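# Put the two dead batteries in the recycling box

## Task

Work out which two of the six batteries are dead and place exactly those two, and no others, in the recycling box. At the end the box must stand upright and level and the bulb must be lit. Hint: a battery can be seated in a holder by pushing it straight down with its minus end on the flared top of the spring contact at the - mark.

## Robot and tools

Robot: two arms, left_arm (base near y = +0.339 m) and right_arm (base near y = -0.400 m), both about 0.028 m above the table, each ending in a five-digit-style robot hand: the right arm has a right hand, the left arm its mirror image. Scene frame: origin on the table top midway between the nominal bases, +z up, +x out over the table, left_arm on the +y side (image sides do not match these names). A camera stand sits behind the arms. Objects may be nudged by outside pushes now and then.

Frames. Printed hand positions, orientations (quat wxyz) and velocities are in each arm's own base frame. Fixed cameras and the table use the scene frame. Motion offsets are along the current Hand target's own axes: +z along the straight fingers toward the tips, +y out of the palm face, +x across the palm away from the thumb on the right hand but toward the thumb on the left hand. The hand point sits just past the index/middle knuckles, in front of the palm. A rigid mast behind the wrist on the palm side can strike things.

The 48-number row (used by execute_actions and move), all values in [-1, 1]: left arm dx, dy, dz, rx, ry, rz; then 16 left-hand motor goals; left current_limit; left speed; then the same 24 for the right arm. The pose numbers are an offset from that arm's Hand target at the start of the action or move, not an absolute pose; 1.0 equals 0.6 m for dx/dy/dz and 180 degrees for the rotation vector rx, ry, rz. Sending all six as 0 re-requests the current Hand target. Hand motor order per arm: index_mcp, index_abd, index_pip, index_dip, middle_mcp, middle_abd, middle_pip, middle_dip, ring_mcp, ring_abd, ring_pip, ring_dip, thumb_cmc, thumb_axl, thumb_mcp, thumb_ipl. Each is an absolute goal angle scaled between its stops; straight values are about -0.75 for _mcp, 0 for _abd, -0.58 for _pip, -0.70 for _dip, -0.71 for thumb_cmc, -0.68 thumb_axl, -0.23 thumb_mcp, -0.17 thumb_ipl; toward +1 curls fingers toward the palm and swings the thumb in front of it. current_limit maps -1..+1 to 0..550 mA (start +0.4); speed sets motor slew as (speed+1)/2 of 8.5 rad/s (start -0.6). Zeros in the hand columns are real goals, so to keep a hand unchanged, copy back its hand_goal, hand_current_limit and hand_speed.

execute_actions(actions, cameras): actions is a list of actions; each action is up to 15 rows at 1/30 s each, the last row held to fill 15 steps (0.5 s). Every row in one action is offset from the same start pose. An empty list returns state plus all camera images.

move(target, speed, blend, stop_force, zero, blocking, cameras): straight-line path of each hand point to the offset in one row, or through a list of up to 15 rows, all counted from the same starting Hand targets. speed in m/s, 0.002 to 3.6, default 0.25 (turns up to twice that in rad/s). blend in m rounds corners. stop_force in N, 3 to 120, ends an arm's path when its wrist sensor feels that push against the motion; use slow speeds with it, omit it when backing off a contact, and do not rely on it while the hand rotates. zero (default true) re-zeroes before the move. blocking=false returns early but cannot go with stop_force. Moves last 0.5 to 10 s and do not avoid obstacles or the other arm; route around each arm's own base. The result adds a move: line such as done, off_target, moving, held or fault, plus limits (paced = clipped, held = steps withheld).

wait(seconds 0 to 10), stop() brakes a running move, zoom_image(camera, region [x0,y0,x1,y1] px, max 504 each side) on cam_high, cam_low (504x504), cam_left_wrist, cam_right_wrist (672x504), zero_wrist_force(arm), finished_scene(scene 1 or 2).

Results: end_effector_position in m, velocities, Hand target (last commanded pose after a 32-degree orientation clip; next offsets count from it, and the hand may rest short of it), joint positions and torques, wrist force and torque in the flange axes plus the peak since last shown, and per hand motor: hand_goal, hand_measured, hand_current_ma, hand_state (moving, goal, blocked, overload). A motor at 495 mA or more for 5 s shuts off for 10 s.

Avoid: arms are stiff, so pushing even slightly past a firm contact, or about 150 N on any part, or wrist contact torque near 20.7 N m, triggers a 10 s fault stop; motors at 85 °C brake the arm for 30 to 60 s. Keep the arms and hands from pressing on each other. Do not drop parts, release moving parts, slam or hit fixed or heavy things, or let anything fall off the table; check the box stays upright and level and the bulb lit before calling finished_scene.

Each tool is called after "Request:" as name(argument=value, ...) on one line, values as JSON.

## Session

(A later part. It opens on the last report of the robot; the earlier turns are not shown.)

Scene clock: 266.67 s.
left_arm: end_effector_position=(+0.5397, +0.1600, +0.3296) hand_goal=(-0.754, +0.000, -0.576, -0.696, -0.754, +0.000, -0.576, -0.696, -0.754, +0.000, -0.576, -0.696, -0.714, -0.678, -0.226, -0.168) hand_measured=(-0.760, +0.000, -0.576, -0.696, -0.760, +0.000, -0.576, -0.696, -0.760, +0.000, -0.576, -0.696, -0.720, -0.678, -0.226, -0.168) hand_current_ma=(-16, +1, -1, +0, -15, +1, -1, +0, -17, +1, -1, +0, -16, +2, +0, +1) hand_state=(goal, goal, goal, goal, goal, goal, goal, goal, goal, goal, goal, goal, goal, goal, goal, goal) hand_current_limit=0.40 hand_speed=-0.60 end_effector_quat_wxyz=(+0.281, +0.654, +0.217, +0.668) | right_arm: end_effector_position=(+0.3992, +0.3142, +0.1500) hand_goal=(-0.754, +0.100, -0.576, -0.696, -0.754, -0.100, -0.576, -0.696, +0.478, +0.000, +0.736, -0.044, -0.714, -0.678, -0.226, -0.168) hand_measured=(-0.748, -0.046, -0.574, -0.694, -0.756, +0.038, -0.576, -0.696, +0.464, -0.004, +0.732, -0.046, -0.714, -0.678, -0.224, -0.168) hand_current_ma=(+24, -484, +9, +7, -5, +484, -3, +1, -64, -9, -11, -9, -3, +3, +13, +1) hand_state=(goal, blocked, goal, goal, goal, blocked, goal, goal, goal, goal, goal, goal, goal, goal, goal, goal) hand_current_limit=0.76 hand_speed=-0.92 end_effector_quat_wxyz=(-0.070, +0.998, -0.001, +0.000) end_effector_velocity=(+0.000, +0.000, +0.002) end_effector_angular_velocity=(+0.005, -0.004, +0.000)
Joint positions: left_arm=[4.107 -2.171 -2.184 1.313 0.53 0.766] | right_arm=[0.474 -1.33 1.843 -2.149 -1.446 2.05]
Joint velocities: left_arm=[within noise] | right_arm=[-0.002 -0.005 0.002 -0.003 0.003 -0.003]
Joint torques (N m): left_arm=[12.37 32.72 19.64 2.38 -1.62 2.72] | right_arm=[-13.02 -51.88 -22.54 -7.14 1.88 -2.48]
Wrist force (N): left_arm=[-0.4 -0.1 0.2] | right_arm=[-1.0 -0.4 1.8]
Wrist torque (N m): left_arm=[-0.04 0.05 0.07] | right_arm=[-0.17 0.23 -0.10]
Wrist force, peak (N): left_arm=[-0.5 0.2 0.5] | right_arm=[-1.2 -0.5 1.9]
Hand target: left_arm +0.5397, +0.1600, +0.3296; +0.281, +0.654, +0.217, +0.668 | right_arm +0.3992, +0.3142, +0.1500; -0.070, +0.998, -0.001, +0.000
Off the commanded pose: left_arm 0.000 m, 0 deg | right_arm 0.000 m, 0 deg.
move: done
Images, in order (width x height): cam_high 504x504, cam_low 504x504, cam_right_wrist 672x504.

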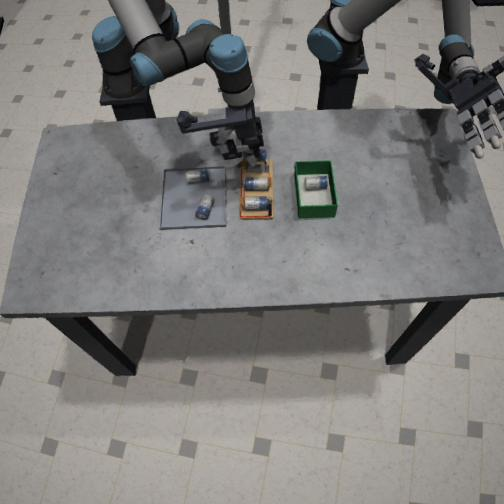

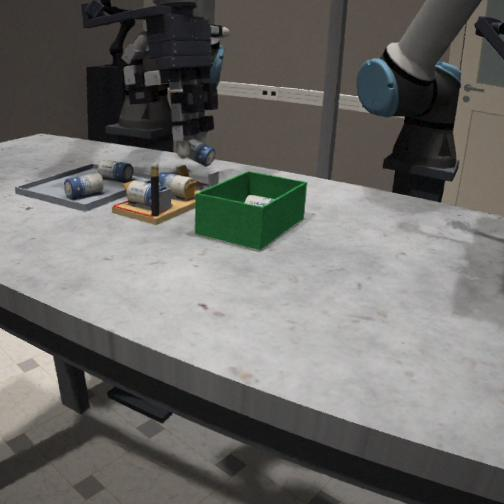

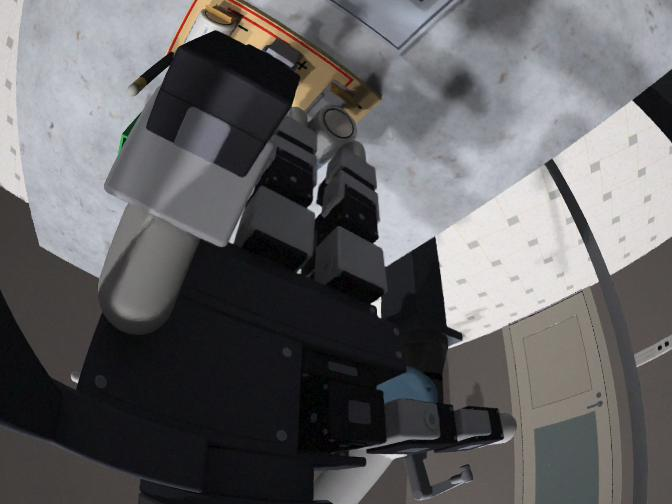

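Request:
move(target=[[0,0,0,0,0,0,-0.754,0,-0.576,-0.696,-0.754,0,-0.576,-0.696,-0.754,0,-0.576,-0.696,-0.714,-0.678,-0.226,-0.168,0.4,-0.6,0.0017,-0.0003,0.0337,0,0,0,-0.754,0.10,-0.576,-0.696,-0.754,-0.10,-0.576,-0.696,0.479,0,0.737,-0.043,-0.714,-0.678,-0.226,-0.168,0.76,-0.92],[0,0,0,0,0,0,-0.754,0,-0.576,-0.696,-0.754,0,-0.576,-0.696,-0.754,0,-0.576,-0.696,-0.714,-0.678,-0.226,-0.168,0.4,-0.6,0.0017,0.0025,0.0535,0,0,0,-0.754,0.10,-0.576,-0.696,-0.754,-0.10,-0.576,-0.696,0.479,0,0.737,-0.043,-0.714,-0.678,-0.226,-0.168,0.76,-0.92]], speed=[0.06,0.02], stop_force=5, cameras=["cam_high","cam_low","cam_right_wrist"])

Request:
zoom_image(camera="cam_low", region=[150, 140, 230, 220])

Request:
zoom_image(camera="cam_high", region=[235, 140, 285, 190])

Request:
zoom_image(camera="cam_right_wrist", region=[200, 0, 460, 220])

Scene clock: 271.63 s.
left_arm: end_effector_position=(+0.5397, +0.1600, +0.3296) hand_goal=(-0.754, +0.000, -0.576, -0.696, -0.754, +0.000, -0.576, -0.696, -0.754, +0.000, -0.576, -0.696, -0.714, -0.678, -0.226, -0.168) hand_measured=(-0.760, +0.000, -0.576, -0.696, -0.760, +0.000, -0.576, -0.696, -0.760, +0.000, -0.576, -0.696, -0.720, -0.678, -0.226, -0.168) hand_current_ma=(-16, +1, -1, +0, -15, +1, -1, +0, -17, +1, -1, +0, -16, +2, +0, +1) hand_state=(goal, goal, goal, goal, goal, goal, goal, goal, goal, goal, goal, goal, goal, goal, goal, goal) hand_current_limit=0.40 hand_speed=-0.60 end_effector_quat_wxyz=(+0.281, +0.654, +0.217, +0.668) | right_arm: end_effector_position=(+0.4002, +0.3172, +0.1180) hand_goal=(-0.754, +0.100, -0.576, -0.696, -0.754, -0.100, -0.576, -0.696, +0.478, +0.000, +0.736, -0.044, -0.714, -0.678, -0.226, -0.168) hand_measured=(-0.750, -0.046, -0.574, -0.694, -0.760, +0.036, -0.580, -0.696, +0.464, -0.004, +0.732, -0.046, -0.714, -0.678, -0.224, -0.168) hand_current_ma=(+14, -484, +9, +7, -24, +484, -15, -1, -64, -9, -11, -9, -3, +3, +13, +1) hand_state=(goal, blocked, goal, goal, goal, blocked, goal, goal, goal, goal, goal, goal, goal, goal, goal, goal) hand_current_limit=0.76 hand_speed=-0.92 end_effector_quat_wxyz=(-0.070, +0.998, -0.001, +0.000)
Joint positions: left_arm=[4.107 -2.171 -2.184 1.313 0.53 0.766] | right_arm=[0.478 -1.283 1.876 -2.23 -1.446 2.054]
Joint torques (N m): left_arm=[10.7 34.06 19.26 2.52 -1.61 2.46] | right_arm=[12.27 -36.82 -18.7 -6.5 -0.98 2.16]
Wrist force (N): left_arm=[-0.2 0.3 0.1] | right_arm=[-0.8 -0.7 -3.3]
Wrist torque (N m): left_arm=[0.01 0.04 0.07] | right_arm=[0.25 0.25 -0.08]
Wrist force, peak (N): left_arm=[-0.5 0.3 0.4] | right_arm=[-0.8 -0.7 -3.3]
Hand target: left_arm +0.5397, +0.1600, +0.3296; +0.281, +0.654, +0.217, +0.668 | right_arm +0.4002, +0.3172, +0.1180; -0.070, +0.998, -0.001, +0.000
Off the commanded pose: left_arm 0.000 m, 0 deg | right_arm 0.000 m, 0 deg.
move: done
Images, in order (width x height): cam_high 504x504, cam_low 504x504, cam_right_wrist 672x504.

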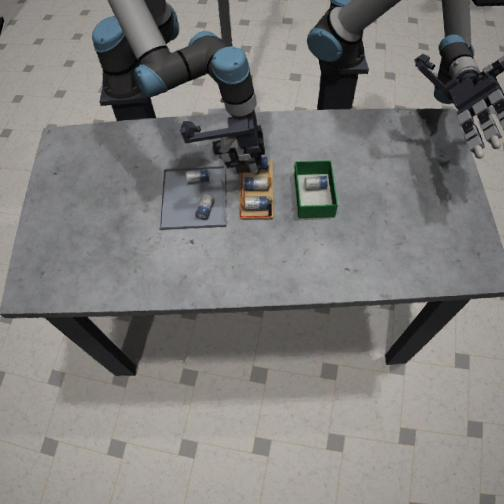

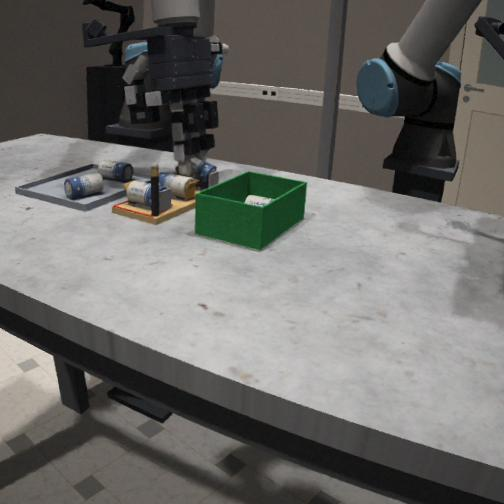

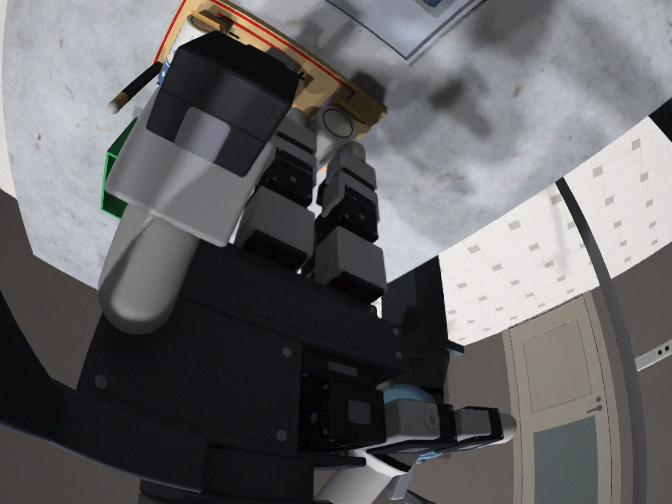

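Scaled by 6.300 from the camera's 504x504 image, which has a finer 720x720 frame.

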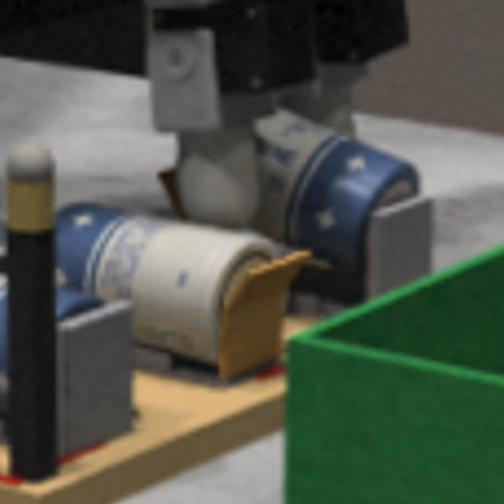

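Scaled by 10.080 from the camera's 504x504 image, which has a finer 720x720 frame.

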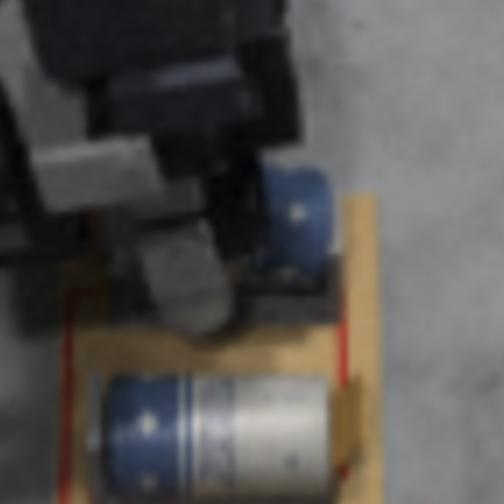

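Scaled by 1.938 from the camera's 672x504 image, which has a finer 960x720 frame.

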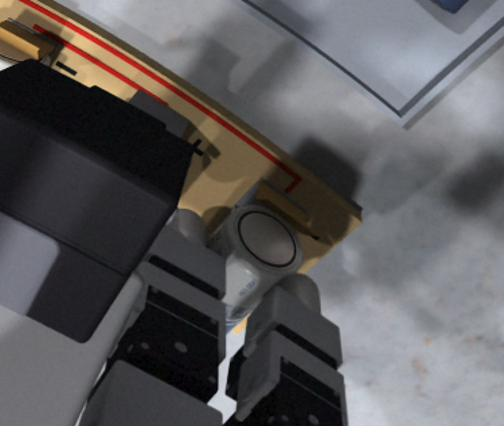

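Request:
move(target=[0,0,0,0,0,0,-0.754,0,-0.576,-0.696,-0.754,0,-0.576,-0.696,-0.754,0,-0.576,-0.696,-0.714,-0.678,-0.226,-0.168,0.4,-0.6,0,0.0014,0.0099,0,0,0,-0.754,0.14,-0.576,-0.696,-0.754,-0.14,-0.576,-0.696,0.479,0,0.737,-0.043,-0.714,-0.678,-0.226,-0.168,0.76,-0.92], speed=0.02, stop_force=20, cameras=["cam_high","cam_low","cam_right_wrist"])

Request:
zoom_image(camera="cam_low", region=[150, 140, 230, 220])

Request:
zoom_image(camera="cam_right_wrist", region=[200, 0, 460, 220])

Scene clock: 274.53 s.
left_arm: end_effector_position=(+0.5397, +0.1600, +0.3296) hand_goal=(-0.754, +0.000, -0.576, -0.696, -0.754, +0.000, -0.576, -0.696, -0.754, +0.000, -0.576, -0.696, -0.714, -0.678, -0.226, -0.168) hand_measured=(-0.760, +0.000, -0.576, -0.696, -0.760, +0.000, -0.576, -0.696, -0.760, +0.000, -0.576, -0.696, -0.720, -0.678, -0.226, -0.168) hand_current_ma=(-16, +1, -1, +0, -15, +1, -1, +0, -17, +1, -1, +0, -16, +2, +0, +1) hand_state=(goal, goal, goal, goal, goal, goal, goal, goal, goal, goal, goal, goal, goal, goal, goal, goal) hand_current_limit=0.40 hand_speed=-0.60 end_effector_quat_wxyz=(+0.281, +0.654, +0.217, +0.668) | right_arm: end_effector_position=(+0.4002, +0.3172, +0.1120) hand_goal=(-0.754, +0.140, -0.576, -0.696, -0.754, -0.140, -0.576, -0.696, +0.478, +0.000, +0.736, -0.044, -0.714, -0.678, -0.226, -0.168) hand_measured=(-0.750, -0.046, -0.574, -0.694, -0.756, +0.036, -0.580, -0.696, +0.464, -0.004, +0.732, -0.046, -0.714, -0.678, -0.224, -0.168) hand_current_ma=(+18, -484, +8, +6, -8, +484, -14, -1, -64, -9, -11, -9, -3, +3, +13, +1) hand_state=(goal, blocked, goal, goal, goal, blocked, goal, goal, goal, goal, goal, goal, goal, goal, goal, goal) hand_current_limit=0.76 hand_speed=-0.92 end_effector_quat_wxyz=(-0.070, +0.998, -0.001, +0.000)
Joint positions: left_arm=[4.107 -2.171 -2.184 1.313 0.53 0.766] | right_arm=[0.478 -1.275 1.883 -2.245 -1.446 2.054]
Joint torques (N m): left_arm=[11.28 32 19.48 2.57 -1.33 2.22] | right_arm=[11 -39.25 -20.9 -7.24 -0.58 1.78]
Wrist force (N): left_arm=[-0.4 0.2 0.0] | right_arm=[-1.5 -0.4 0.6]
Wrist torque (N m): left_arm=[0.02 0.05 0.06] | right_arm=[-0.06 0.14 -0.15]
Wrist force, peak (N): left_arm=[-0.7 0.1 -0.2] | right_arm=[-0.4 -0.8 -7.3]
Hand target: left_arm +0.5397, +0.1600, +0.3296; +0.281, +0.654, +0.217, +0.668 | right_arm +0.4002, +0.3172, +0.1120; -0.070, +0.998, -0.001, +0.000
Off the commanded pose: left_arm 0.000 m, 0 deg | right_arm 0.000 m, 0 deg.
move: done
Images, in order (width x height): cam_high 504x504, cam_low 504x504, cam_right_wrist 672x504.

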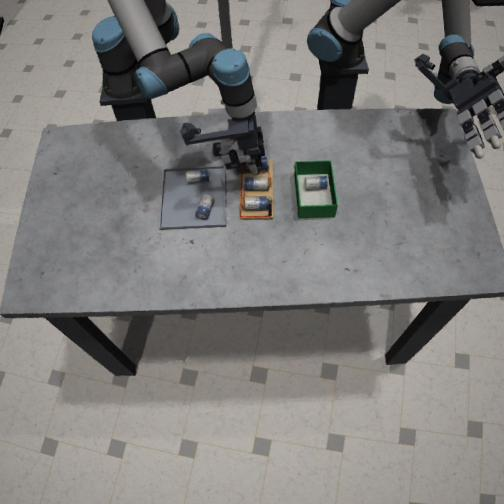

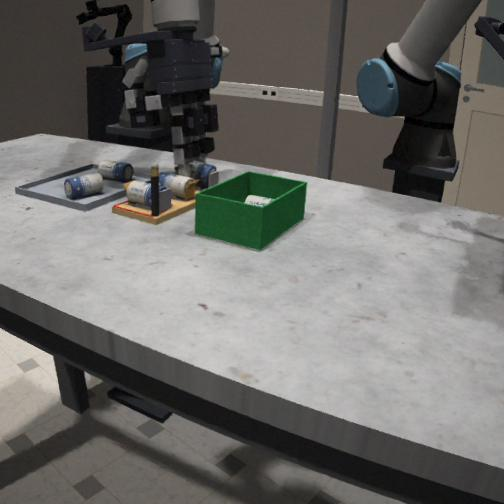

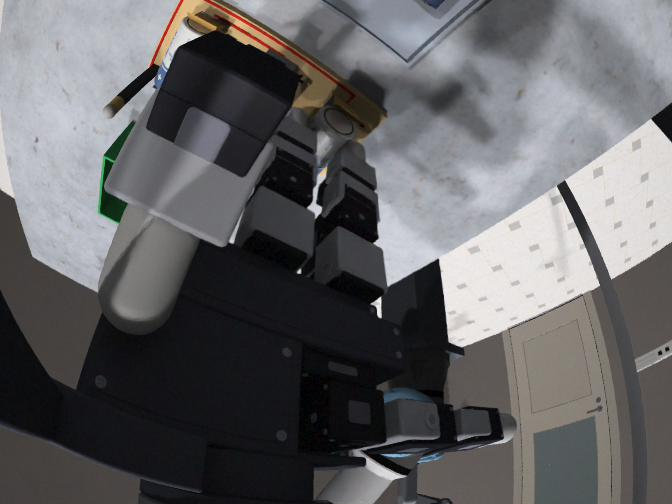

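Scaled by 6.300 from the camera's 504x504 image, which has a finer 720x720 frame.

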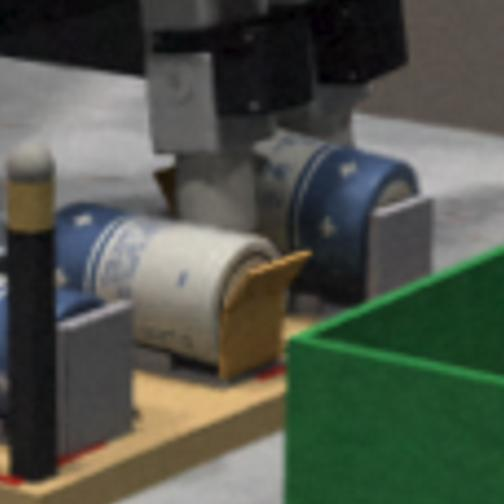

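Scaled by 1.938 from the camera's 672x504 image, which has a finer 960x720 frame.

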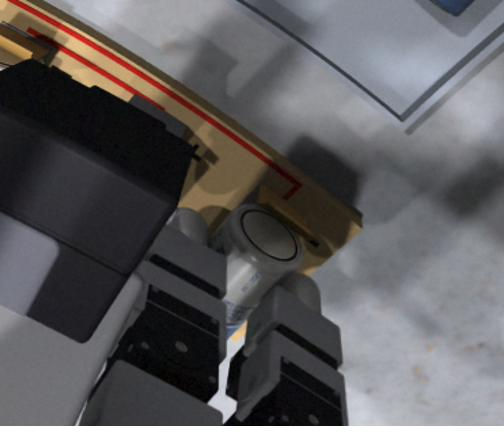

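Request:
move(target=[0,0,0,0,0,0,-0.754,0,-0.576,-0.696,-0.754,0,-0.576,-0.696,-0.754,0,-0.576,-0.696,-0.714,-0.678,-0.226,-0.168,0.4,-0.6,0,0.0014,0.0099,0,0,0,-0.754,0.14,-0.576,-0.696,-0.754,-0.14,-0.576,-0.696,0.479,0,0.737,-0.043,-0.714,-0.678,-0.226,-0.168,0.76,-0.92], speed=0.02, stop_force=20, cameras=["cam_high","cam_low","cam_right_wrist"])

Request:
zoom_image(camera="cam_low", region=[150, 140, 230, 220])

Request:
zoom_image(camera="cam_right_wrist", region=[200, 0, 460, 220])

Scene clock: 277.13 s.
left_arm: end_effector_position=(+0.5397, +0.1600, +0.3296) hand_goal=(-0.754, +0.000, -0.576, -0.696, -0.754, +0.000, -0.576, -0.696, -0.754, +0.000, -0.576, -0.696, -0.714, -0.678, -0.226, -0.168) hand_measured=(-0.760, +0.000, -0.576, -0.696, -0.760, +0.000, -0.576, -0.696, -0.760, +0.000, -0.576, -0.696, -0.720, -0.678, -0.226, -0.168) hand_current_ma=(-16, +1, -1, +0, -15, +1, -1, +0, -17, +1, -1, +0, -16, +2, +0, +1) hand_state=(goal, goal, goal, goal, goal, goal, goal, goal, goal, goal, goal, goal, goal, goal, goal, goal) hand_current_limit=0.40 hand_speed=-0.60 end_effector_quat_wxyz=(+0.281, +0.654, +0.217, +0.668) | right_arm: end_effector_position=(+0.4002, +0.3172, +0.1060) hand_goal=(-0.754, +0.140, -0.576, -0.696, -0.754, -0.140, -0.576, -0.696, +0.478, +0.000, +0.736, -0.044, -0.714, -0.678, -0.226, -0.168) hand_measured=(-0.748, -0.046, -0.574, -0.694, -0.754, +0.034, -0.580, -0.696, +0.464, -0.004, +0.732, -0.046, -0.714, -0.678, -0.224, -0.168) hand_current_ma=(+20, -484, +8, +6, -3, +484, -14, -1, -64, -9, -11, -9, -3, +3, +13, +1) hand_state=(goal, blocked, goal, goal, goal, blocked, goal, goal, goal, goal, goal, goal, goal, goal, goal, goal) hand_current_limit=0.76 hand_speed=-0.92 end_effector_quat_wxyz=(-0.070, +0.998, -0.001, +0.000)
Joint positions: left_arm=[4.107 -2.171 -2.184 1.313 0.53 0.766] | right_arm=[0.478 -1.266 1.89 -2.26 -1.446 2.054]
Joint torques (N m): left_arm=[10.95 31.82 19.14 2.81 -1.26 2.41] | right_arm=[8.72 -39.2 -20.31 -7.46 0.05 0.9]
Wrist force (N): left_arm=[-0.3 0.0 0.2] | right_arm=[-2.1 -0.1 -0.1]
Wrist torque (N m): left_arm=[-0.02 0.05 0.07] | right_arm=[0.01 0.06 -0.18]
Wrist force, peak (N): left_arm=[-0.5 0.3 0.4] | right_arm=[-2.3 -0.3 -0.2]
Hand target: left_arm +0.5397, +0.1600, +0.3296; +0.281, +0.654, +0.217, +0.668 | right_arm +0.4002, +0.3172, +0.1060; -0.070, +0.998, -0.001, +0.000
Off the commanded pose: left_arm 0.000 m, 0 deg | right_arm 0.000 m, 0 deg.
move: done
Images, in order (width x height): cam_high 504x504, cam_low 504x504, cam_right_wrist 672x504.

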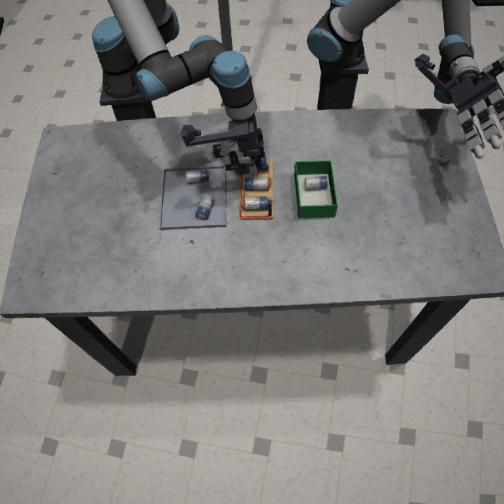

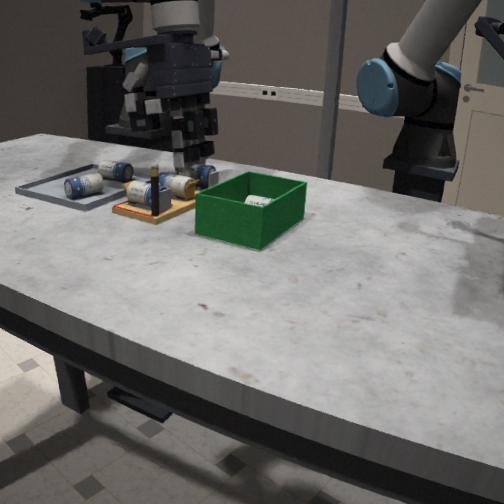

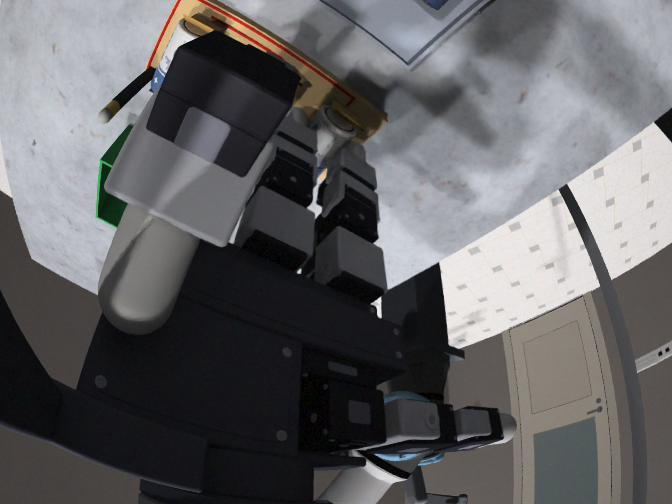

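Scaled by 6.300 from the camera's 504x504 image, which has a finer 720x720 frame.

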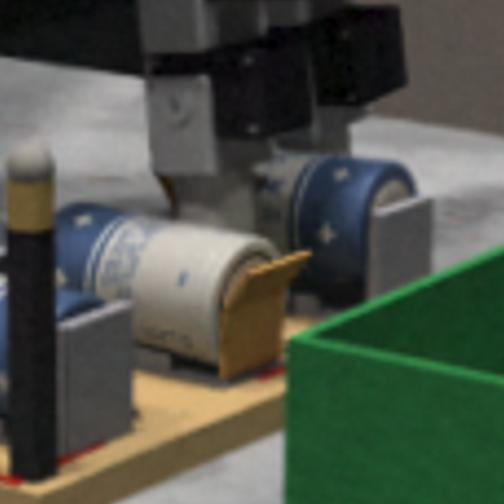

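Scaled by 1.938 from the camera's 672x504 image, which has a finer 960x720 frame.

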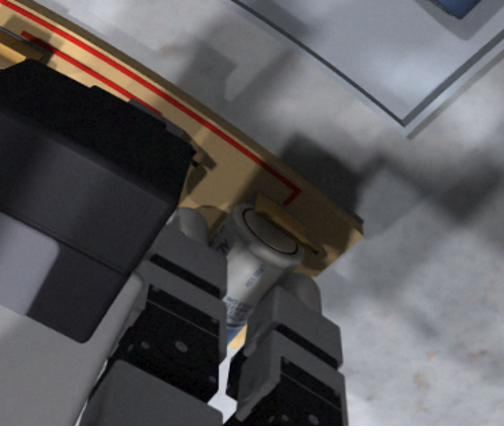

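Request:
zoom_image(camera="cam_low", region=[110, 160, 180, 230])

Request:
zoom_image(camera="cam_low", region=[170, 150, 230, 210])

Request:
zoom_image(camera="cam_high", region=[230, 145, 300, 215])

Scaled by 7.200 from the camera's 504x504 image, which has a finer 720x720 frame.

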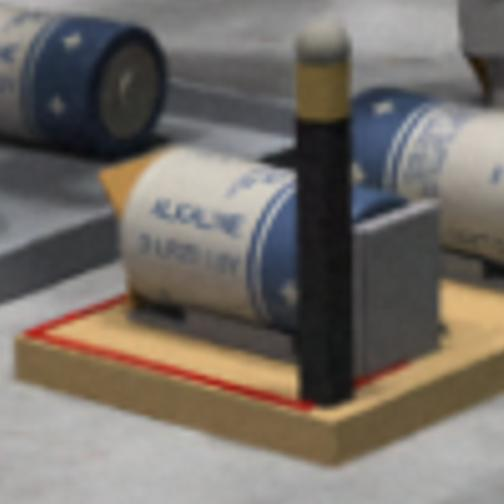

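Scaled by 8.400 from the camera's 504x504 image, which has a finer 720x720 frame.

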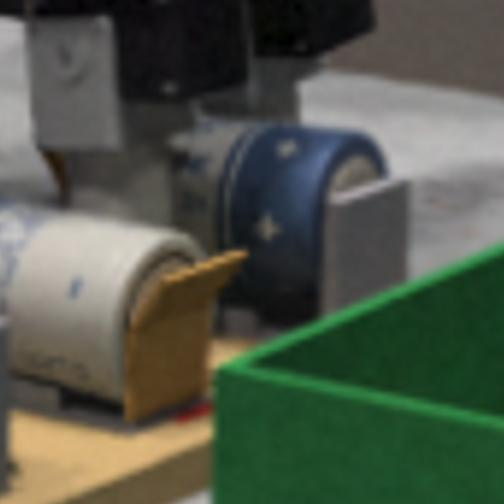

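Scaled by 7.200 from the camera's 504x504 image, which has a finer 720x720 frame.

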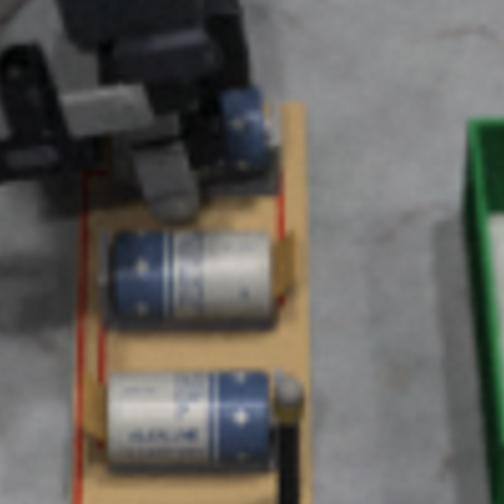

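Request:
move(target=[0,0,0,0,0,0,-0.754,0,-0.576,-0.696,-0.754,0,-0.576,-0.696,-0.754,0,-0.576,-0.696,-0.714,-0.678,-0.226,-0.168,0.4,-0.6,0,0.0007,0.0066,0,0,0,-0.754,0.14,-0.576,-0.696,-0.754,-0.14,-0.576,-0.696,0.479,0,0.737,-0.043,-0.714,-0.678,-0.226,-0.168,0.76,-0.92], speed=0.02, stop_force=25, cameras=["cam_low","cam_right_wrist"])

Request:
zoom_image(camera="cam_low", region=[150, 140, 230, 220])

Scene clock: 281.53 s.
left_arm: end_effector_position=(+0.5397, +0.1600, +0.3296) hand_goal=(-0.754, +0.000, -0.576, -0.696, -0.754, +0.000, -0.576, -0.696, -0.754, +0.000, -0.576, -0.696, -0.714, -0.678, -0.226, -0.168) hand_measured=(-0.760, +0.000, -0.576, -0.696, -0.760, +0.000, -0.576, -0.696, -0.760, +0.000, -0.576, -0.696, -0.720, -0.678, -0.226, -0.168) hand_current_ma=(-16, +1, -1, +0, -15, +1, -1, +0, -17, +1, -1, +0, -16, +2, +0, +1) hand_state=(goal, goal, goal, goal, goal, goal, goal, goal, goal, goal, goal, goal, goal, goal, goal, goal) hand_current_limit=0.40 hand_speed=-0.60 end_effector_quat_wxyz=(+0.281, +0.654, +0.217, +0.668) | right_arm: end_effector_position=(+0.4002, +0.3173, +0.1020) hand_goal=(-0.754, +0.140, -0.576, -0.696, -0.754, -0.140, -0.576, -0.696, +0.478, +0.000, +0.736, -0.044, -0.714, -0.678, -0.226, -0.168) hand_measured=(-0.748, -0.048, -0.574, -0.694, -0.754, +0.030, -0.578, -0.696, +0.464, -0.004, +0.732, -0.046, -0.714, -0.678, -0.224, -0.168) hand_current_ma=(+25, -484, +8, +6, +2, +484, -6, -1, -64, -9, -11, -9, -3, +3, +13, +1) hand_state=(goal, blocked, goal, goal, goal, blocked, goal, goal, goal, goal, goal, goal, goal, goal, goal, goal) hand_current_limit=0.76 hand_speed=-0.92 end_effector_quat_wxyz=(-0.070, +0.998, -0.001, +0.000)
Joint positions: left_arm=[4.107 -2.171 -2.184 1.313 0.53 0.766] | right_arm=[0.478 -1.26 1.894 -2.27 -1.446 2.054]
Joint torques (N m): left_arm=[9.25 32.31 20.54 2.96 -1.5 2.67] | right_arm=[12.65 -33.38 -16.99 -6.89 0.04 2.06]
Wrist force (N): left_arm=[-0.4 0.3 0.0] | right_arm=[-3.2 -0.5 -10.6]
Wrist torque (N m): left_arm=[0.03 0.06 0.06] | right_arm=[0.81 -0.10 -0.26]
Wrist force, peak (N): left_arm=[-0.7 0.0 0.2] | right_arm=[-3.4 -0.6 -10.6]
Hand target: left_arm +0.5397, +0.1600, +0.3296; +0.281, +0.654, +0.217, +0.668 | right_arm +0.4002, +0.3173, +0.1020; -0.070, +0.998, -0.001, +0.000
Off the commanded pose: left_arm 0.000 m, 0 deg | right_arm 0.000 m, 0 deg.
move: done
Images, in order (width x height): cam_low 504x504, cam_right_wrist 672x504.

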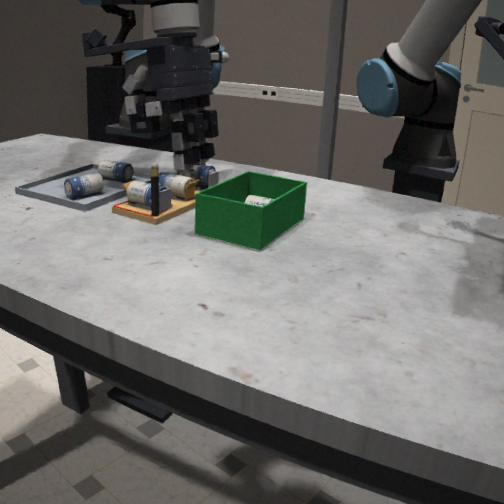

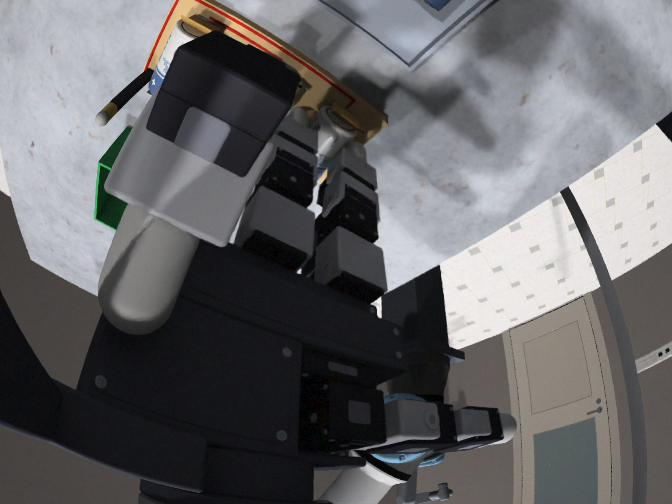

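Scaled by 6.300 from the camera's 504x504 image, which has a finer 720x720 frame.

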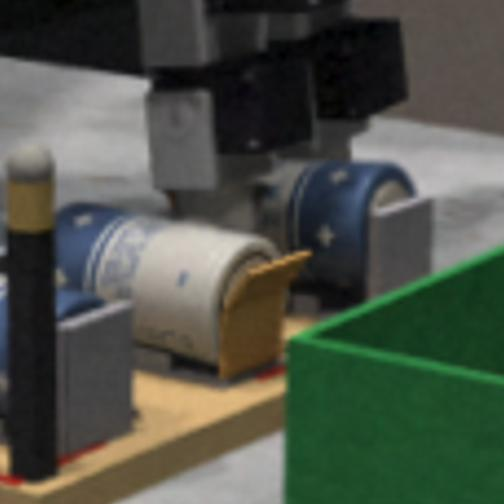

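Request:
execute_actions(actions=[[[0,0,0,0,0,0,-0.754,0,-0.576,-0.696,-0.754,0,-0.576,-0.696,-0.754,0,-0.576,-0.696,-0.714,-0.678,-0.226,-0.168,0.4,-0.6,0,0,-0.003,0,0,0,-0.754,-0.09,-0.576,-0.696,-0.754,0.07,-0.576,-0.696,0.479,0,0.737,-0.043,-0.714,-0.678,-0.226,-0.168,0.5,-0.92]]], cameras=["cam_low"])

Request:
zoom_image(camera="cam_low", region=[150, 140, 230, 220])

Scene clock: 283.17 s.
left_arm: end_effector_position=(+0.5397, +0.1600, +0.3296) hand_goal=(-0.754, +0.000, -0.576, -0.696, -0.754, +0.000, -0.576, -0.696, -0.754, +0.000, -0.576, -0.696, -0.714, -0.678, -0.226, -0.168) hand_measured=(-0.760, +0.000, -0.576, -0.696, -0.760, +0.000, -0.576, -0.696, -0.760, +0.000, -0.576, -0.696, -0.720, -0.678, -0.226, -0.168) hand_current_ma=(-16, +1, -1, +0, -15, +1, -1, +0, -17, +1, -1, +0, -16, +2, +0, +1) hand_state=(goal, goal, goal, goal, goal, goal, goal, goal, goal, goal, goal, goal, goal, goal, goal, goal) hand_current_limit=0.40 hand_speed=-0.60 end_effector_quat_wxyz=(+0.281, +0.654, +0.217, +0.668) | right_arm: end_effector_position=(+0.4002, +0.3171, +0.1038) hand_goal=(-0.754, -0.090, -0.576, -0.696, -0.754, +0.070, -0.576, -0.696, +0.478, +0.000, +0.736, -0.044, -0.714, -0.678, -0.226, -0.168) hand_measured=(-0.750, -0.086, -0.574, -0.694, -0.754, +0.066, -0.578, -0.696, +0.464, -0.004, +0.732, -0.046, -0.714, -0.678, -0.224, -0.168) hand_current_ma=(+14, +14, +7, +6, +3, -10, -6, -1, -64, -9, -11, -9, -3, +3, +13, +1) hand_state=(goal, goal, goal, goal, goal, goal, goal, goal, goal, goal, goal, goal, goal, goal, goal, goal) hand_current_limit=0.50 hand_speed=-0.92 end_effector_quat_wxyz=(-0.070, +0.998, -0.001, +0.000)
Joint positions: left_arm=[4.107 -2.171 -2.184 1.313 0.53 0.766] | right_arm=[0.478 -1.263 1.893 -2.266 -1.446 2.054]
Joint torques (N m): left_arm=[9.62 32.4 20.49 2.73 -1.41 2.24] | right_arm=[-12.33 -53.17 -31.7 -0.89 -0.06 -2.01]
Wrist force (N): left_arm=[-0.3 0.0 0.1] | right_arm=[-0.8 -0.6 0.4]
Wrist torque (N m): left_arm=[-0.02 0.04 0.09] | right_arm=[-0.04 0.21 -0.09]
Wrist force, peak (N): left_arm=[-0.5 -0.2 0.4] | right_arm=[-3.3 -0.8 -10.9]
Hand target: left_arm +0.5397, +0.1600, +0.3296; +0.281, +0.654, +0.217, +0.668 | right_arm +0.4002, +0.3171, +0.1038; -0.070, +0.998, -0.001, +0.000
Off the commanded pose: left_arm 0.000 m, 0 deg | right_arm 0.000 m, 0 deg.
Step readings (end_effector_position of left_arm | right_arm):
0: (+0.5397, +0.1600, +0.3296) | (+0.4002, +0.3173, +0.1020)
1: (+0.5397, +0.1600, +0.3296) | (+0.4002, +0.3173, +0.1020)
2: (+0.5397, +0.1600, +0.3296) | (+0.4002, +0.3173, +0.1021)
4: (+0.5397, +0.1600, +0.3296) | (+0.4001, +0.3173, +0.1027)
8: (+0.5397, +0.1600, +0.3296) | (+0.4001, +0.3172, +0.1034)
15: (+0.5397, +0.1600, +0.3296) | (+0.4002, +0.3171, +0.1038)
Images, in order (width x height): cam_low 504x504.

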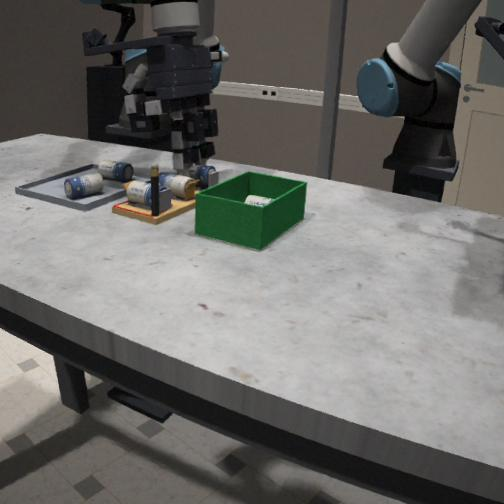

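Scaled by 6.300 from the camera's 504x504 image, which has a finer 720x720 frame.

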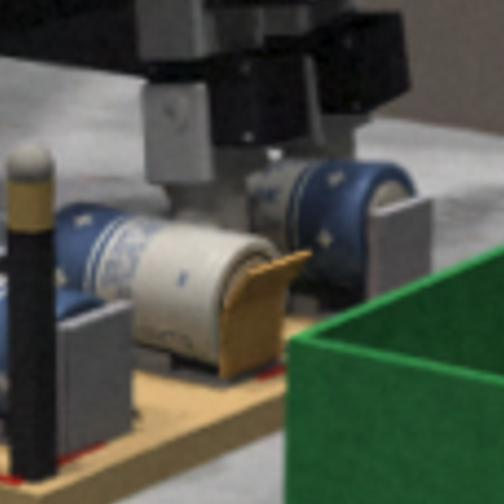

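Request:
move(target=[[0,0,0,0,0,0,-0.754,0,-0.576,-0.696,-0.754,0,-0.576,-0.696,-0.754,0,-0.576,-0.696,-0.714,-0.678,-0.226,-0.168,0.4,-0.6,0,0,-0.1167,0,0,0,-0.754,-0.09,-0.576,-0.696,-0.754,0.07,-0.576,-0.696,0.479,0,0.737,-0.043,-0.714,-0.678,-0.226,-0.168,0.5,-0.92],[0,0,0,0,0,0,-0.754,0,-0.576,-0.696,-0.754,0,-0.576,-0.696,-0.754,0,-0.576,-0.696,-0.714,-0.678,-0.226,-0.168,0.4,-0.6,-0.0387,-0.0663,-0.1021,-0.0444,0,0,-0.754,-0.09,-0.576,-0.696,-0.754,0.0,-0.576,-0.696,0.479,0,0.737,-0.043,-0.714,-0.678,-0.226,-0.168,0.8,-0.92]], speed=[0.1,0.15], cameras=["all"])

Request:
zoom_image(camera="cam_low", region=[150, 140, 230, 220])

Request:
zoom_image(camera="cam_high", region=[235, 140, 285, 190])

Request:
zoom_image(camera="cam_right_wrist", region=[200, 0, 460, 220])

Scene clock: 287.50 s.
left_arm: end_effector_position=(+0.5397, +0.1600, +0.3296) hand_goal=(-0.754, +0.000, -0.576, -0.696, -0.754, +0.000, -0.576, -0.696, -0.754, +0.000, -0.576, -0.696, -0.714, -0.678, -0.226, -0.168) hand_measured=(-0.760, +0.000, -0.576, -0.696, -0.760, +0.000, -0.576, -0.696, -0.760, +0.000, -0.576, -0.696, -0.720, -0.678, -0.226, -0.168) hand_current_ma=(-16, +1, -1, +0, -15, +1, -1, +0, -17, +1, -1, +0, -16, +2, +0, +1) hand_state=(goal, goal, goal, goal, goal, goal, goal, goal, goal, goal, goal, goal, goal, goal, goal, goal) hand_current_limit=0.40 hand_speed=-0.60 end_effector_quat_wxyz=(+0.281, +0.654, +0.217, +0.668) | right_arm: end_effector_position=(+0.3770, +0.3479, +0.1700) hand_goal=(-0.754, -0.090, -0.576, -0.696, -0.754, +0.000, -0.576, -0.696, +0.478, +0.000, +0.736, -0.044, -0.714, -0.678, -0.226, -0.168) hand_measured=(-0.752, -0.086, -0.574, -0.694, -0.754, +0.002, -0.578, -0.696, +0.464, -0.002, +0.734, -0.046, -0.714, -0.678, -0.224, -0.168) hand_current_ma=(+10, +12, +7, +6, +2, +8, -6, -1, -64, -9, -10, -9, -2, +3, +13, +1) hand_state=(goal, goal, goal, goal, goal, goal, goal, goal, goal, goal, goal, goal, goal, goal, goal, goal) hand_current_limit=0.80 hand_speed=-0.92 end_effector_quat_wxyz=(+0.000, +1.000, -0.001, +0.000)
Joint positions: left_arm=[4.107 -2.171 -2.184 1.313 0.53 0.766] | right_arm=[0.597 -1.283 1.732 -2.021 -1.57 2.169]
Joint torques (N m): left_arm=[9.94 32.29 19.06 2.72 -1.35 2.64] | right_arm=[13.03 -40.5 -34.9 -0.81 -1.33 2.49]
Wrist force (N): left_arm=[-0.7 -0.1 0.3] | right_arm=[-0.6 -0.6 0.5]
Wrist torque (N m): left_arm=[-0.04 0.10 0.05] | right_arm=[-0.05 0.16 -0.21]
Wrist force, peak (N): left_arm=[-0.7 0.3 0.0] | right_arm=[-1.5 -1.8 0.4]
Hand target: left_arm +0.5397, +0.1600, +0.3296; +0.281, +0.654, +0.217, +0.668 | right_arm +0.3770, +0.3479, +0.1700; +0.000, +1.000, -0.001, +0.000
Off the commanded pose: left_arm 0.000 m, 0 deg | right_arm 0.000 m, 0 deg.
move: done

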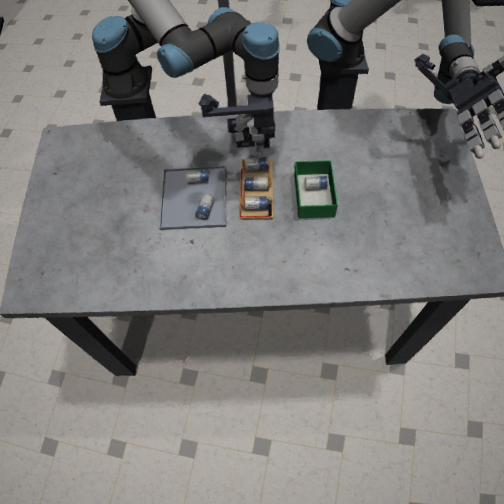

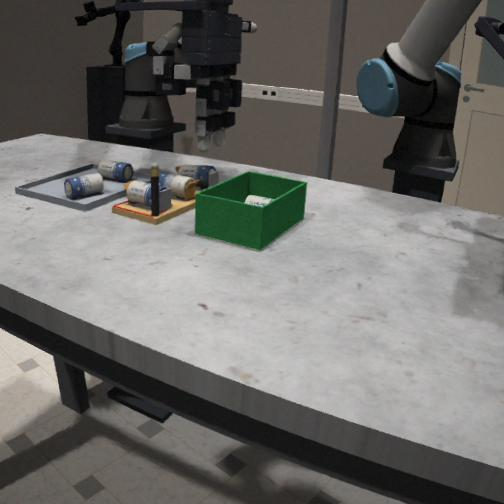

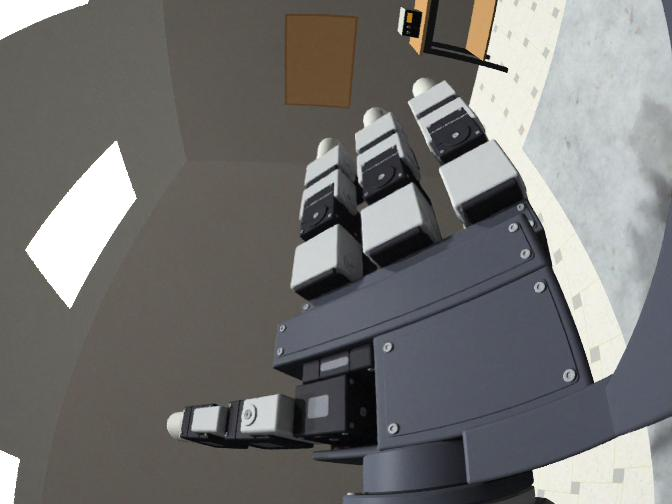

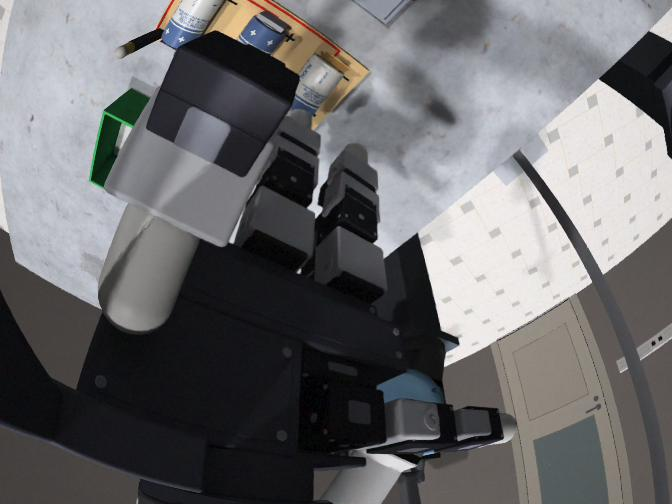

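Scaled by 6.300 from the camera's 504x504 image, which has a finer 720x720 frame.

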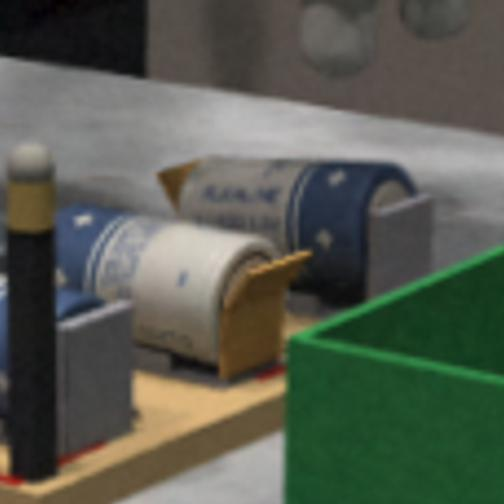

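Scaled by 10.080 from the camera's 504x504 image, which has a finer 720x720 frame.

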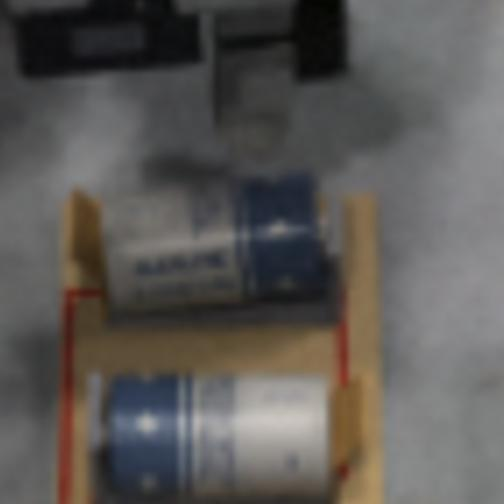

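Scaled by 1.938 from the camera's 672x504 image, which has a finer 960x720 frame.

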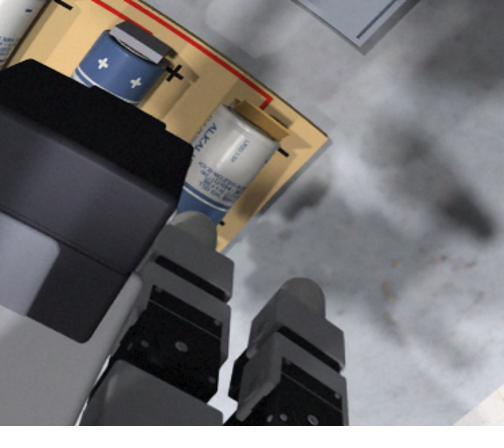

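Request:
move(target=[[0,0,0,0,0,0,-0.754,0,-0.576,-0.696,-0.754,0,-0.576,-0.696,-0.754,0,-0.576,-0.696,-0.714,-0.678,-0.226,-0.168,0.4,-0.6,0,-0.0067,0.02,0,0,0,-0.754,-0.09,-0.576,-0.696,-0.754,0.0,-0.576,-0.696,0.479,0,0.737,-0.043,-0.714,-0.678,-0.226,-0.168,0.8,-0.92],[0,0,0,0,0,0,-0.754,0,-0.576,-0.696,-0.754,0,-0.576,-0.696,-0.754,0,-0.576,-0.696,-0.714,-0.678,-0.226,-0.168,0.4,-0.6,0,-0.0067,0.0525,0,0,0,-0.754,-0.09,-0.576,-0.696,-0.754,0.0,-0.576,-0.696,0.479,0,0.737,-0.043,-0.714,-0.678,-0.226,-0.168,0.8,-0.92]], speed=[0.05,0.025], stop_force=35, cameras=["all"])

Request:
zoom_image(camera="cam_low", region=[150, 140, 230, 220])

Request:
zoom_image(camera="cam_high", region=[235, 140, 285, 190])

Scene clock: 291.67 s.
left_arm: end_effector_position=(+0.5397, +0.1600, +0.3296) hand_goal=(-0.754, +0.000, -0.576, -0.696, -0.754, +0.000, -0.576, -0.696, -0.754, +0.000, -0.576, -0.696, -0.714, -0.678, -0.226, -0.168) hand_measured=(-0.760, +0.000, -0.576, -0.696, -0.760, +0.000, -0.576, -0.696, -0.760, +0.000, -0.576, -0.696, -0.720, -0.678, -0.226, -0.168) hand_current_ma=(-16, +1, -1, +0, -15, +1, -1, +0, -17, +1, -1, +0, -16, +2, +0, +1) hand_state=(goal, goal, goal, goal, goal, goal, goal, goal, goal, goal, goal, goal, goal, goal, goal, goal) hand_current_limit=0.40 hand_speed=-0.60 end_effector_quat_wxyz=(+0.281, +0.654, +0.217, +0.668) | right_arm: end_effector_position=(+0.3772, +0.3521, +0.1400) hand_goal=(-0.754, -0.090, -0.576, -0.696, -0.754, +0.000, -0.576, -0.696, +0.478, +0.000, +0.736, -0.044, -0.714, -0.678, -0.226, -0.168) hand_measured=(-0.752, -0.086, -0.574, -0.694, -0.760, -0.012, -0.582, -0.698, +0.464, -0.002, +0.734, -0.046, -0.714, -0.678, -0.224, -0.168) hand_current_ma=(+10, +12, +7, +6, -21, -38, -22, -8, -64, -9, -10, -9, -2, +3, +13, +1) hand_state=(goal, goal, goal, goal, goal, goal, goal, goal, goal, goal, goal, goal, goal, goal, goal, goal) hand_current_limit=0.80 hand_speed=-0.92 end_effector_quat_wxyz=(-0.001, +1.000, -0.001, +0.001)
Joint positions: left_arm=[4.107 -2.171 -2.184 1.313 0.53 0.766] | right_arm=[0.602 -1.243 1.764 -2.094 -1.57 2.175]
Joint torques (N m): left_arm=[11.01 32.05 18.55 2.9 -1.44 2.5] | right_arm=[12.41 -33.64 -18.29 1.97 -0.24 2.48]
Wrist force (N): left_arm=[-0.2 0.2 -0.1] | right_arm=[-0.9 -1.4 -35.0]
Wrist torque (N m): left_arm=[0.02 0.03 0.08] | right_arm=[2.69 0.96 -0.24]
Wrist force, peak (N): left_arm=[-0.6 0.1 0.0] | right_arm=[-1.4 -1.1 -40.1]
Hand target: left_arm +0.5397, +0.1600, +0.3296; +0.281, +0.654, +0.217, +0.668 | right_arm +0.3772, +0.3521, +0.1400; -0.001, +1.000, -0.001, +0.001 (not the last commanded pose)
Off the commanded pose: left_arm 0.000 m, 0 deg | right_arm 0.001 m, 0 deg.
move: contact (right_arm); path passed 1 of 2 targets

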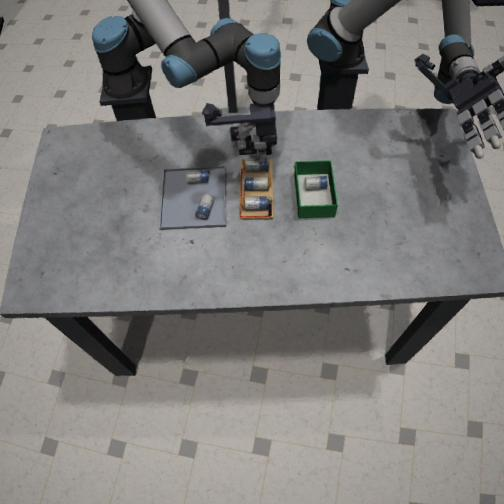

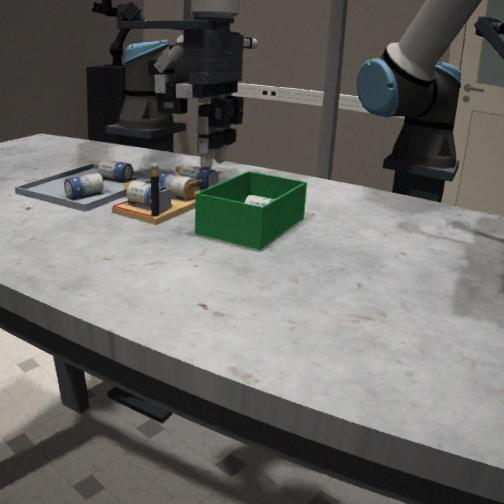

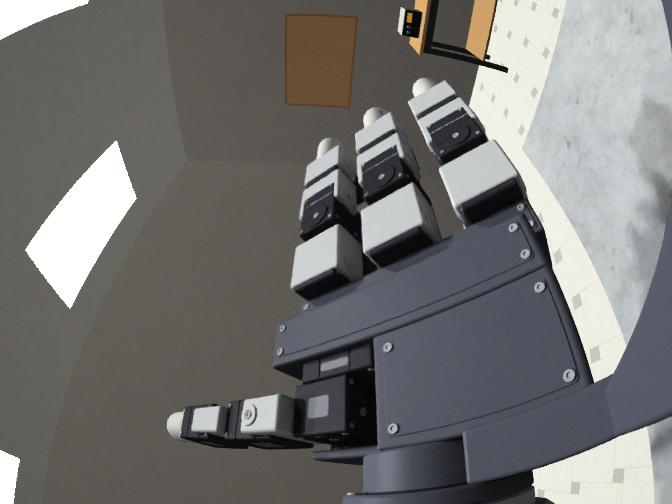

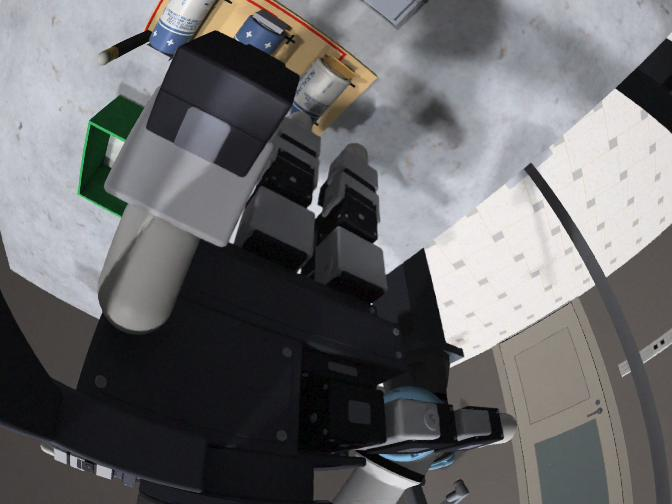

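Scaled by 6.300 from the camera's 504x504 image, which has a finer 720x720 frame.

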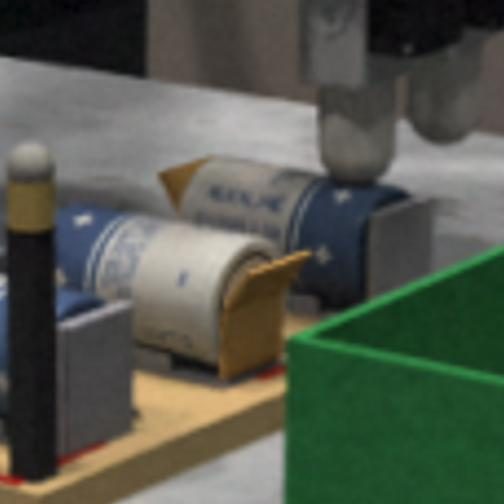

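Scaled by 10.080 from the camera's 504x504 image, which has a finer 720x720 frame.

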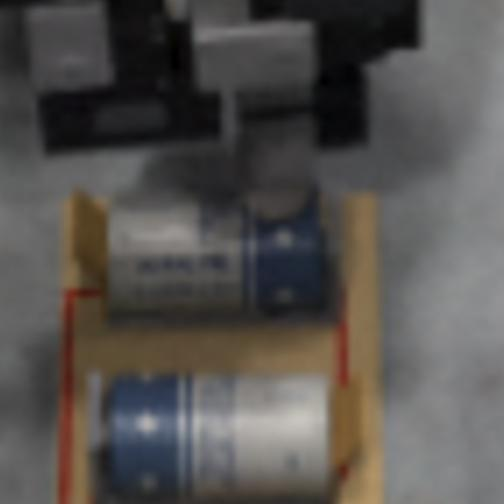

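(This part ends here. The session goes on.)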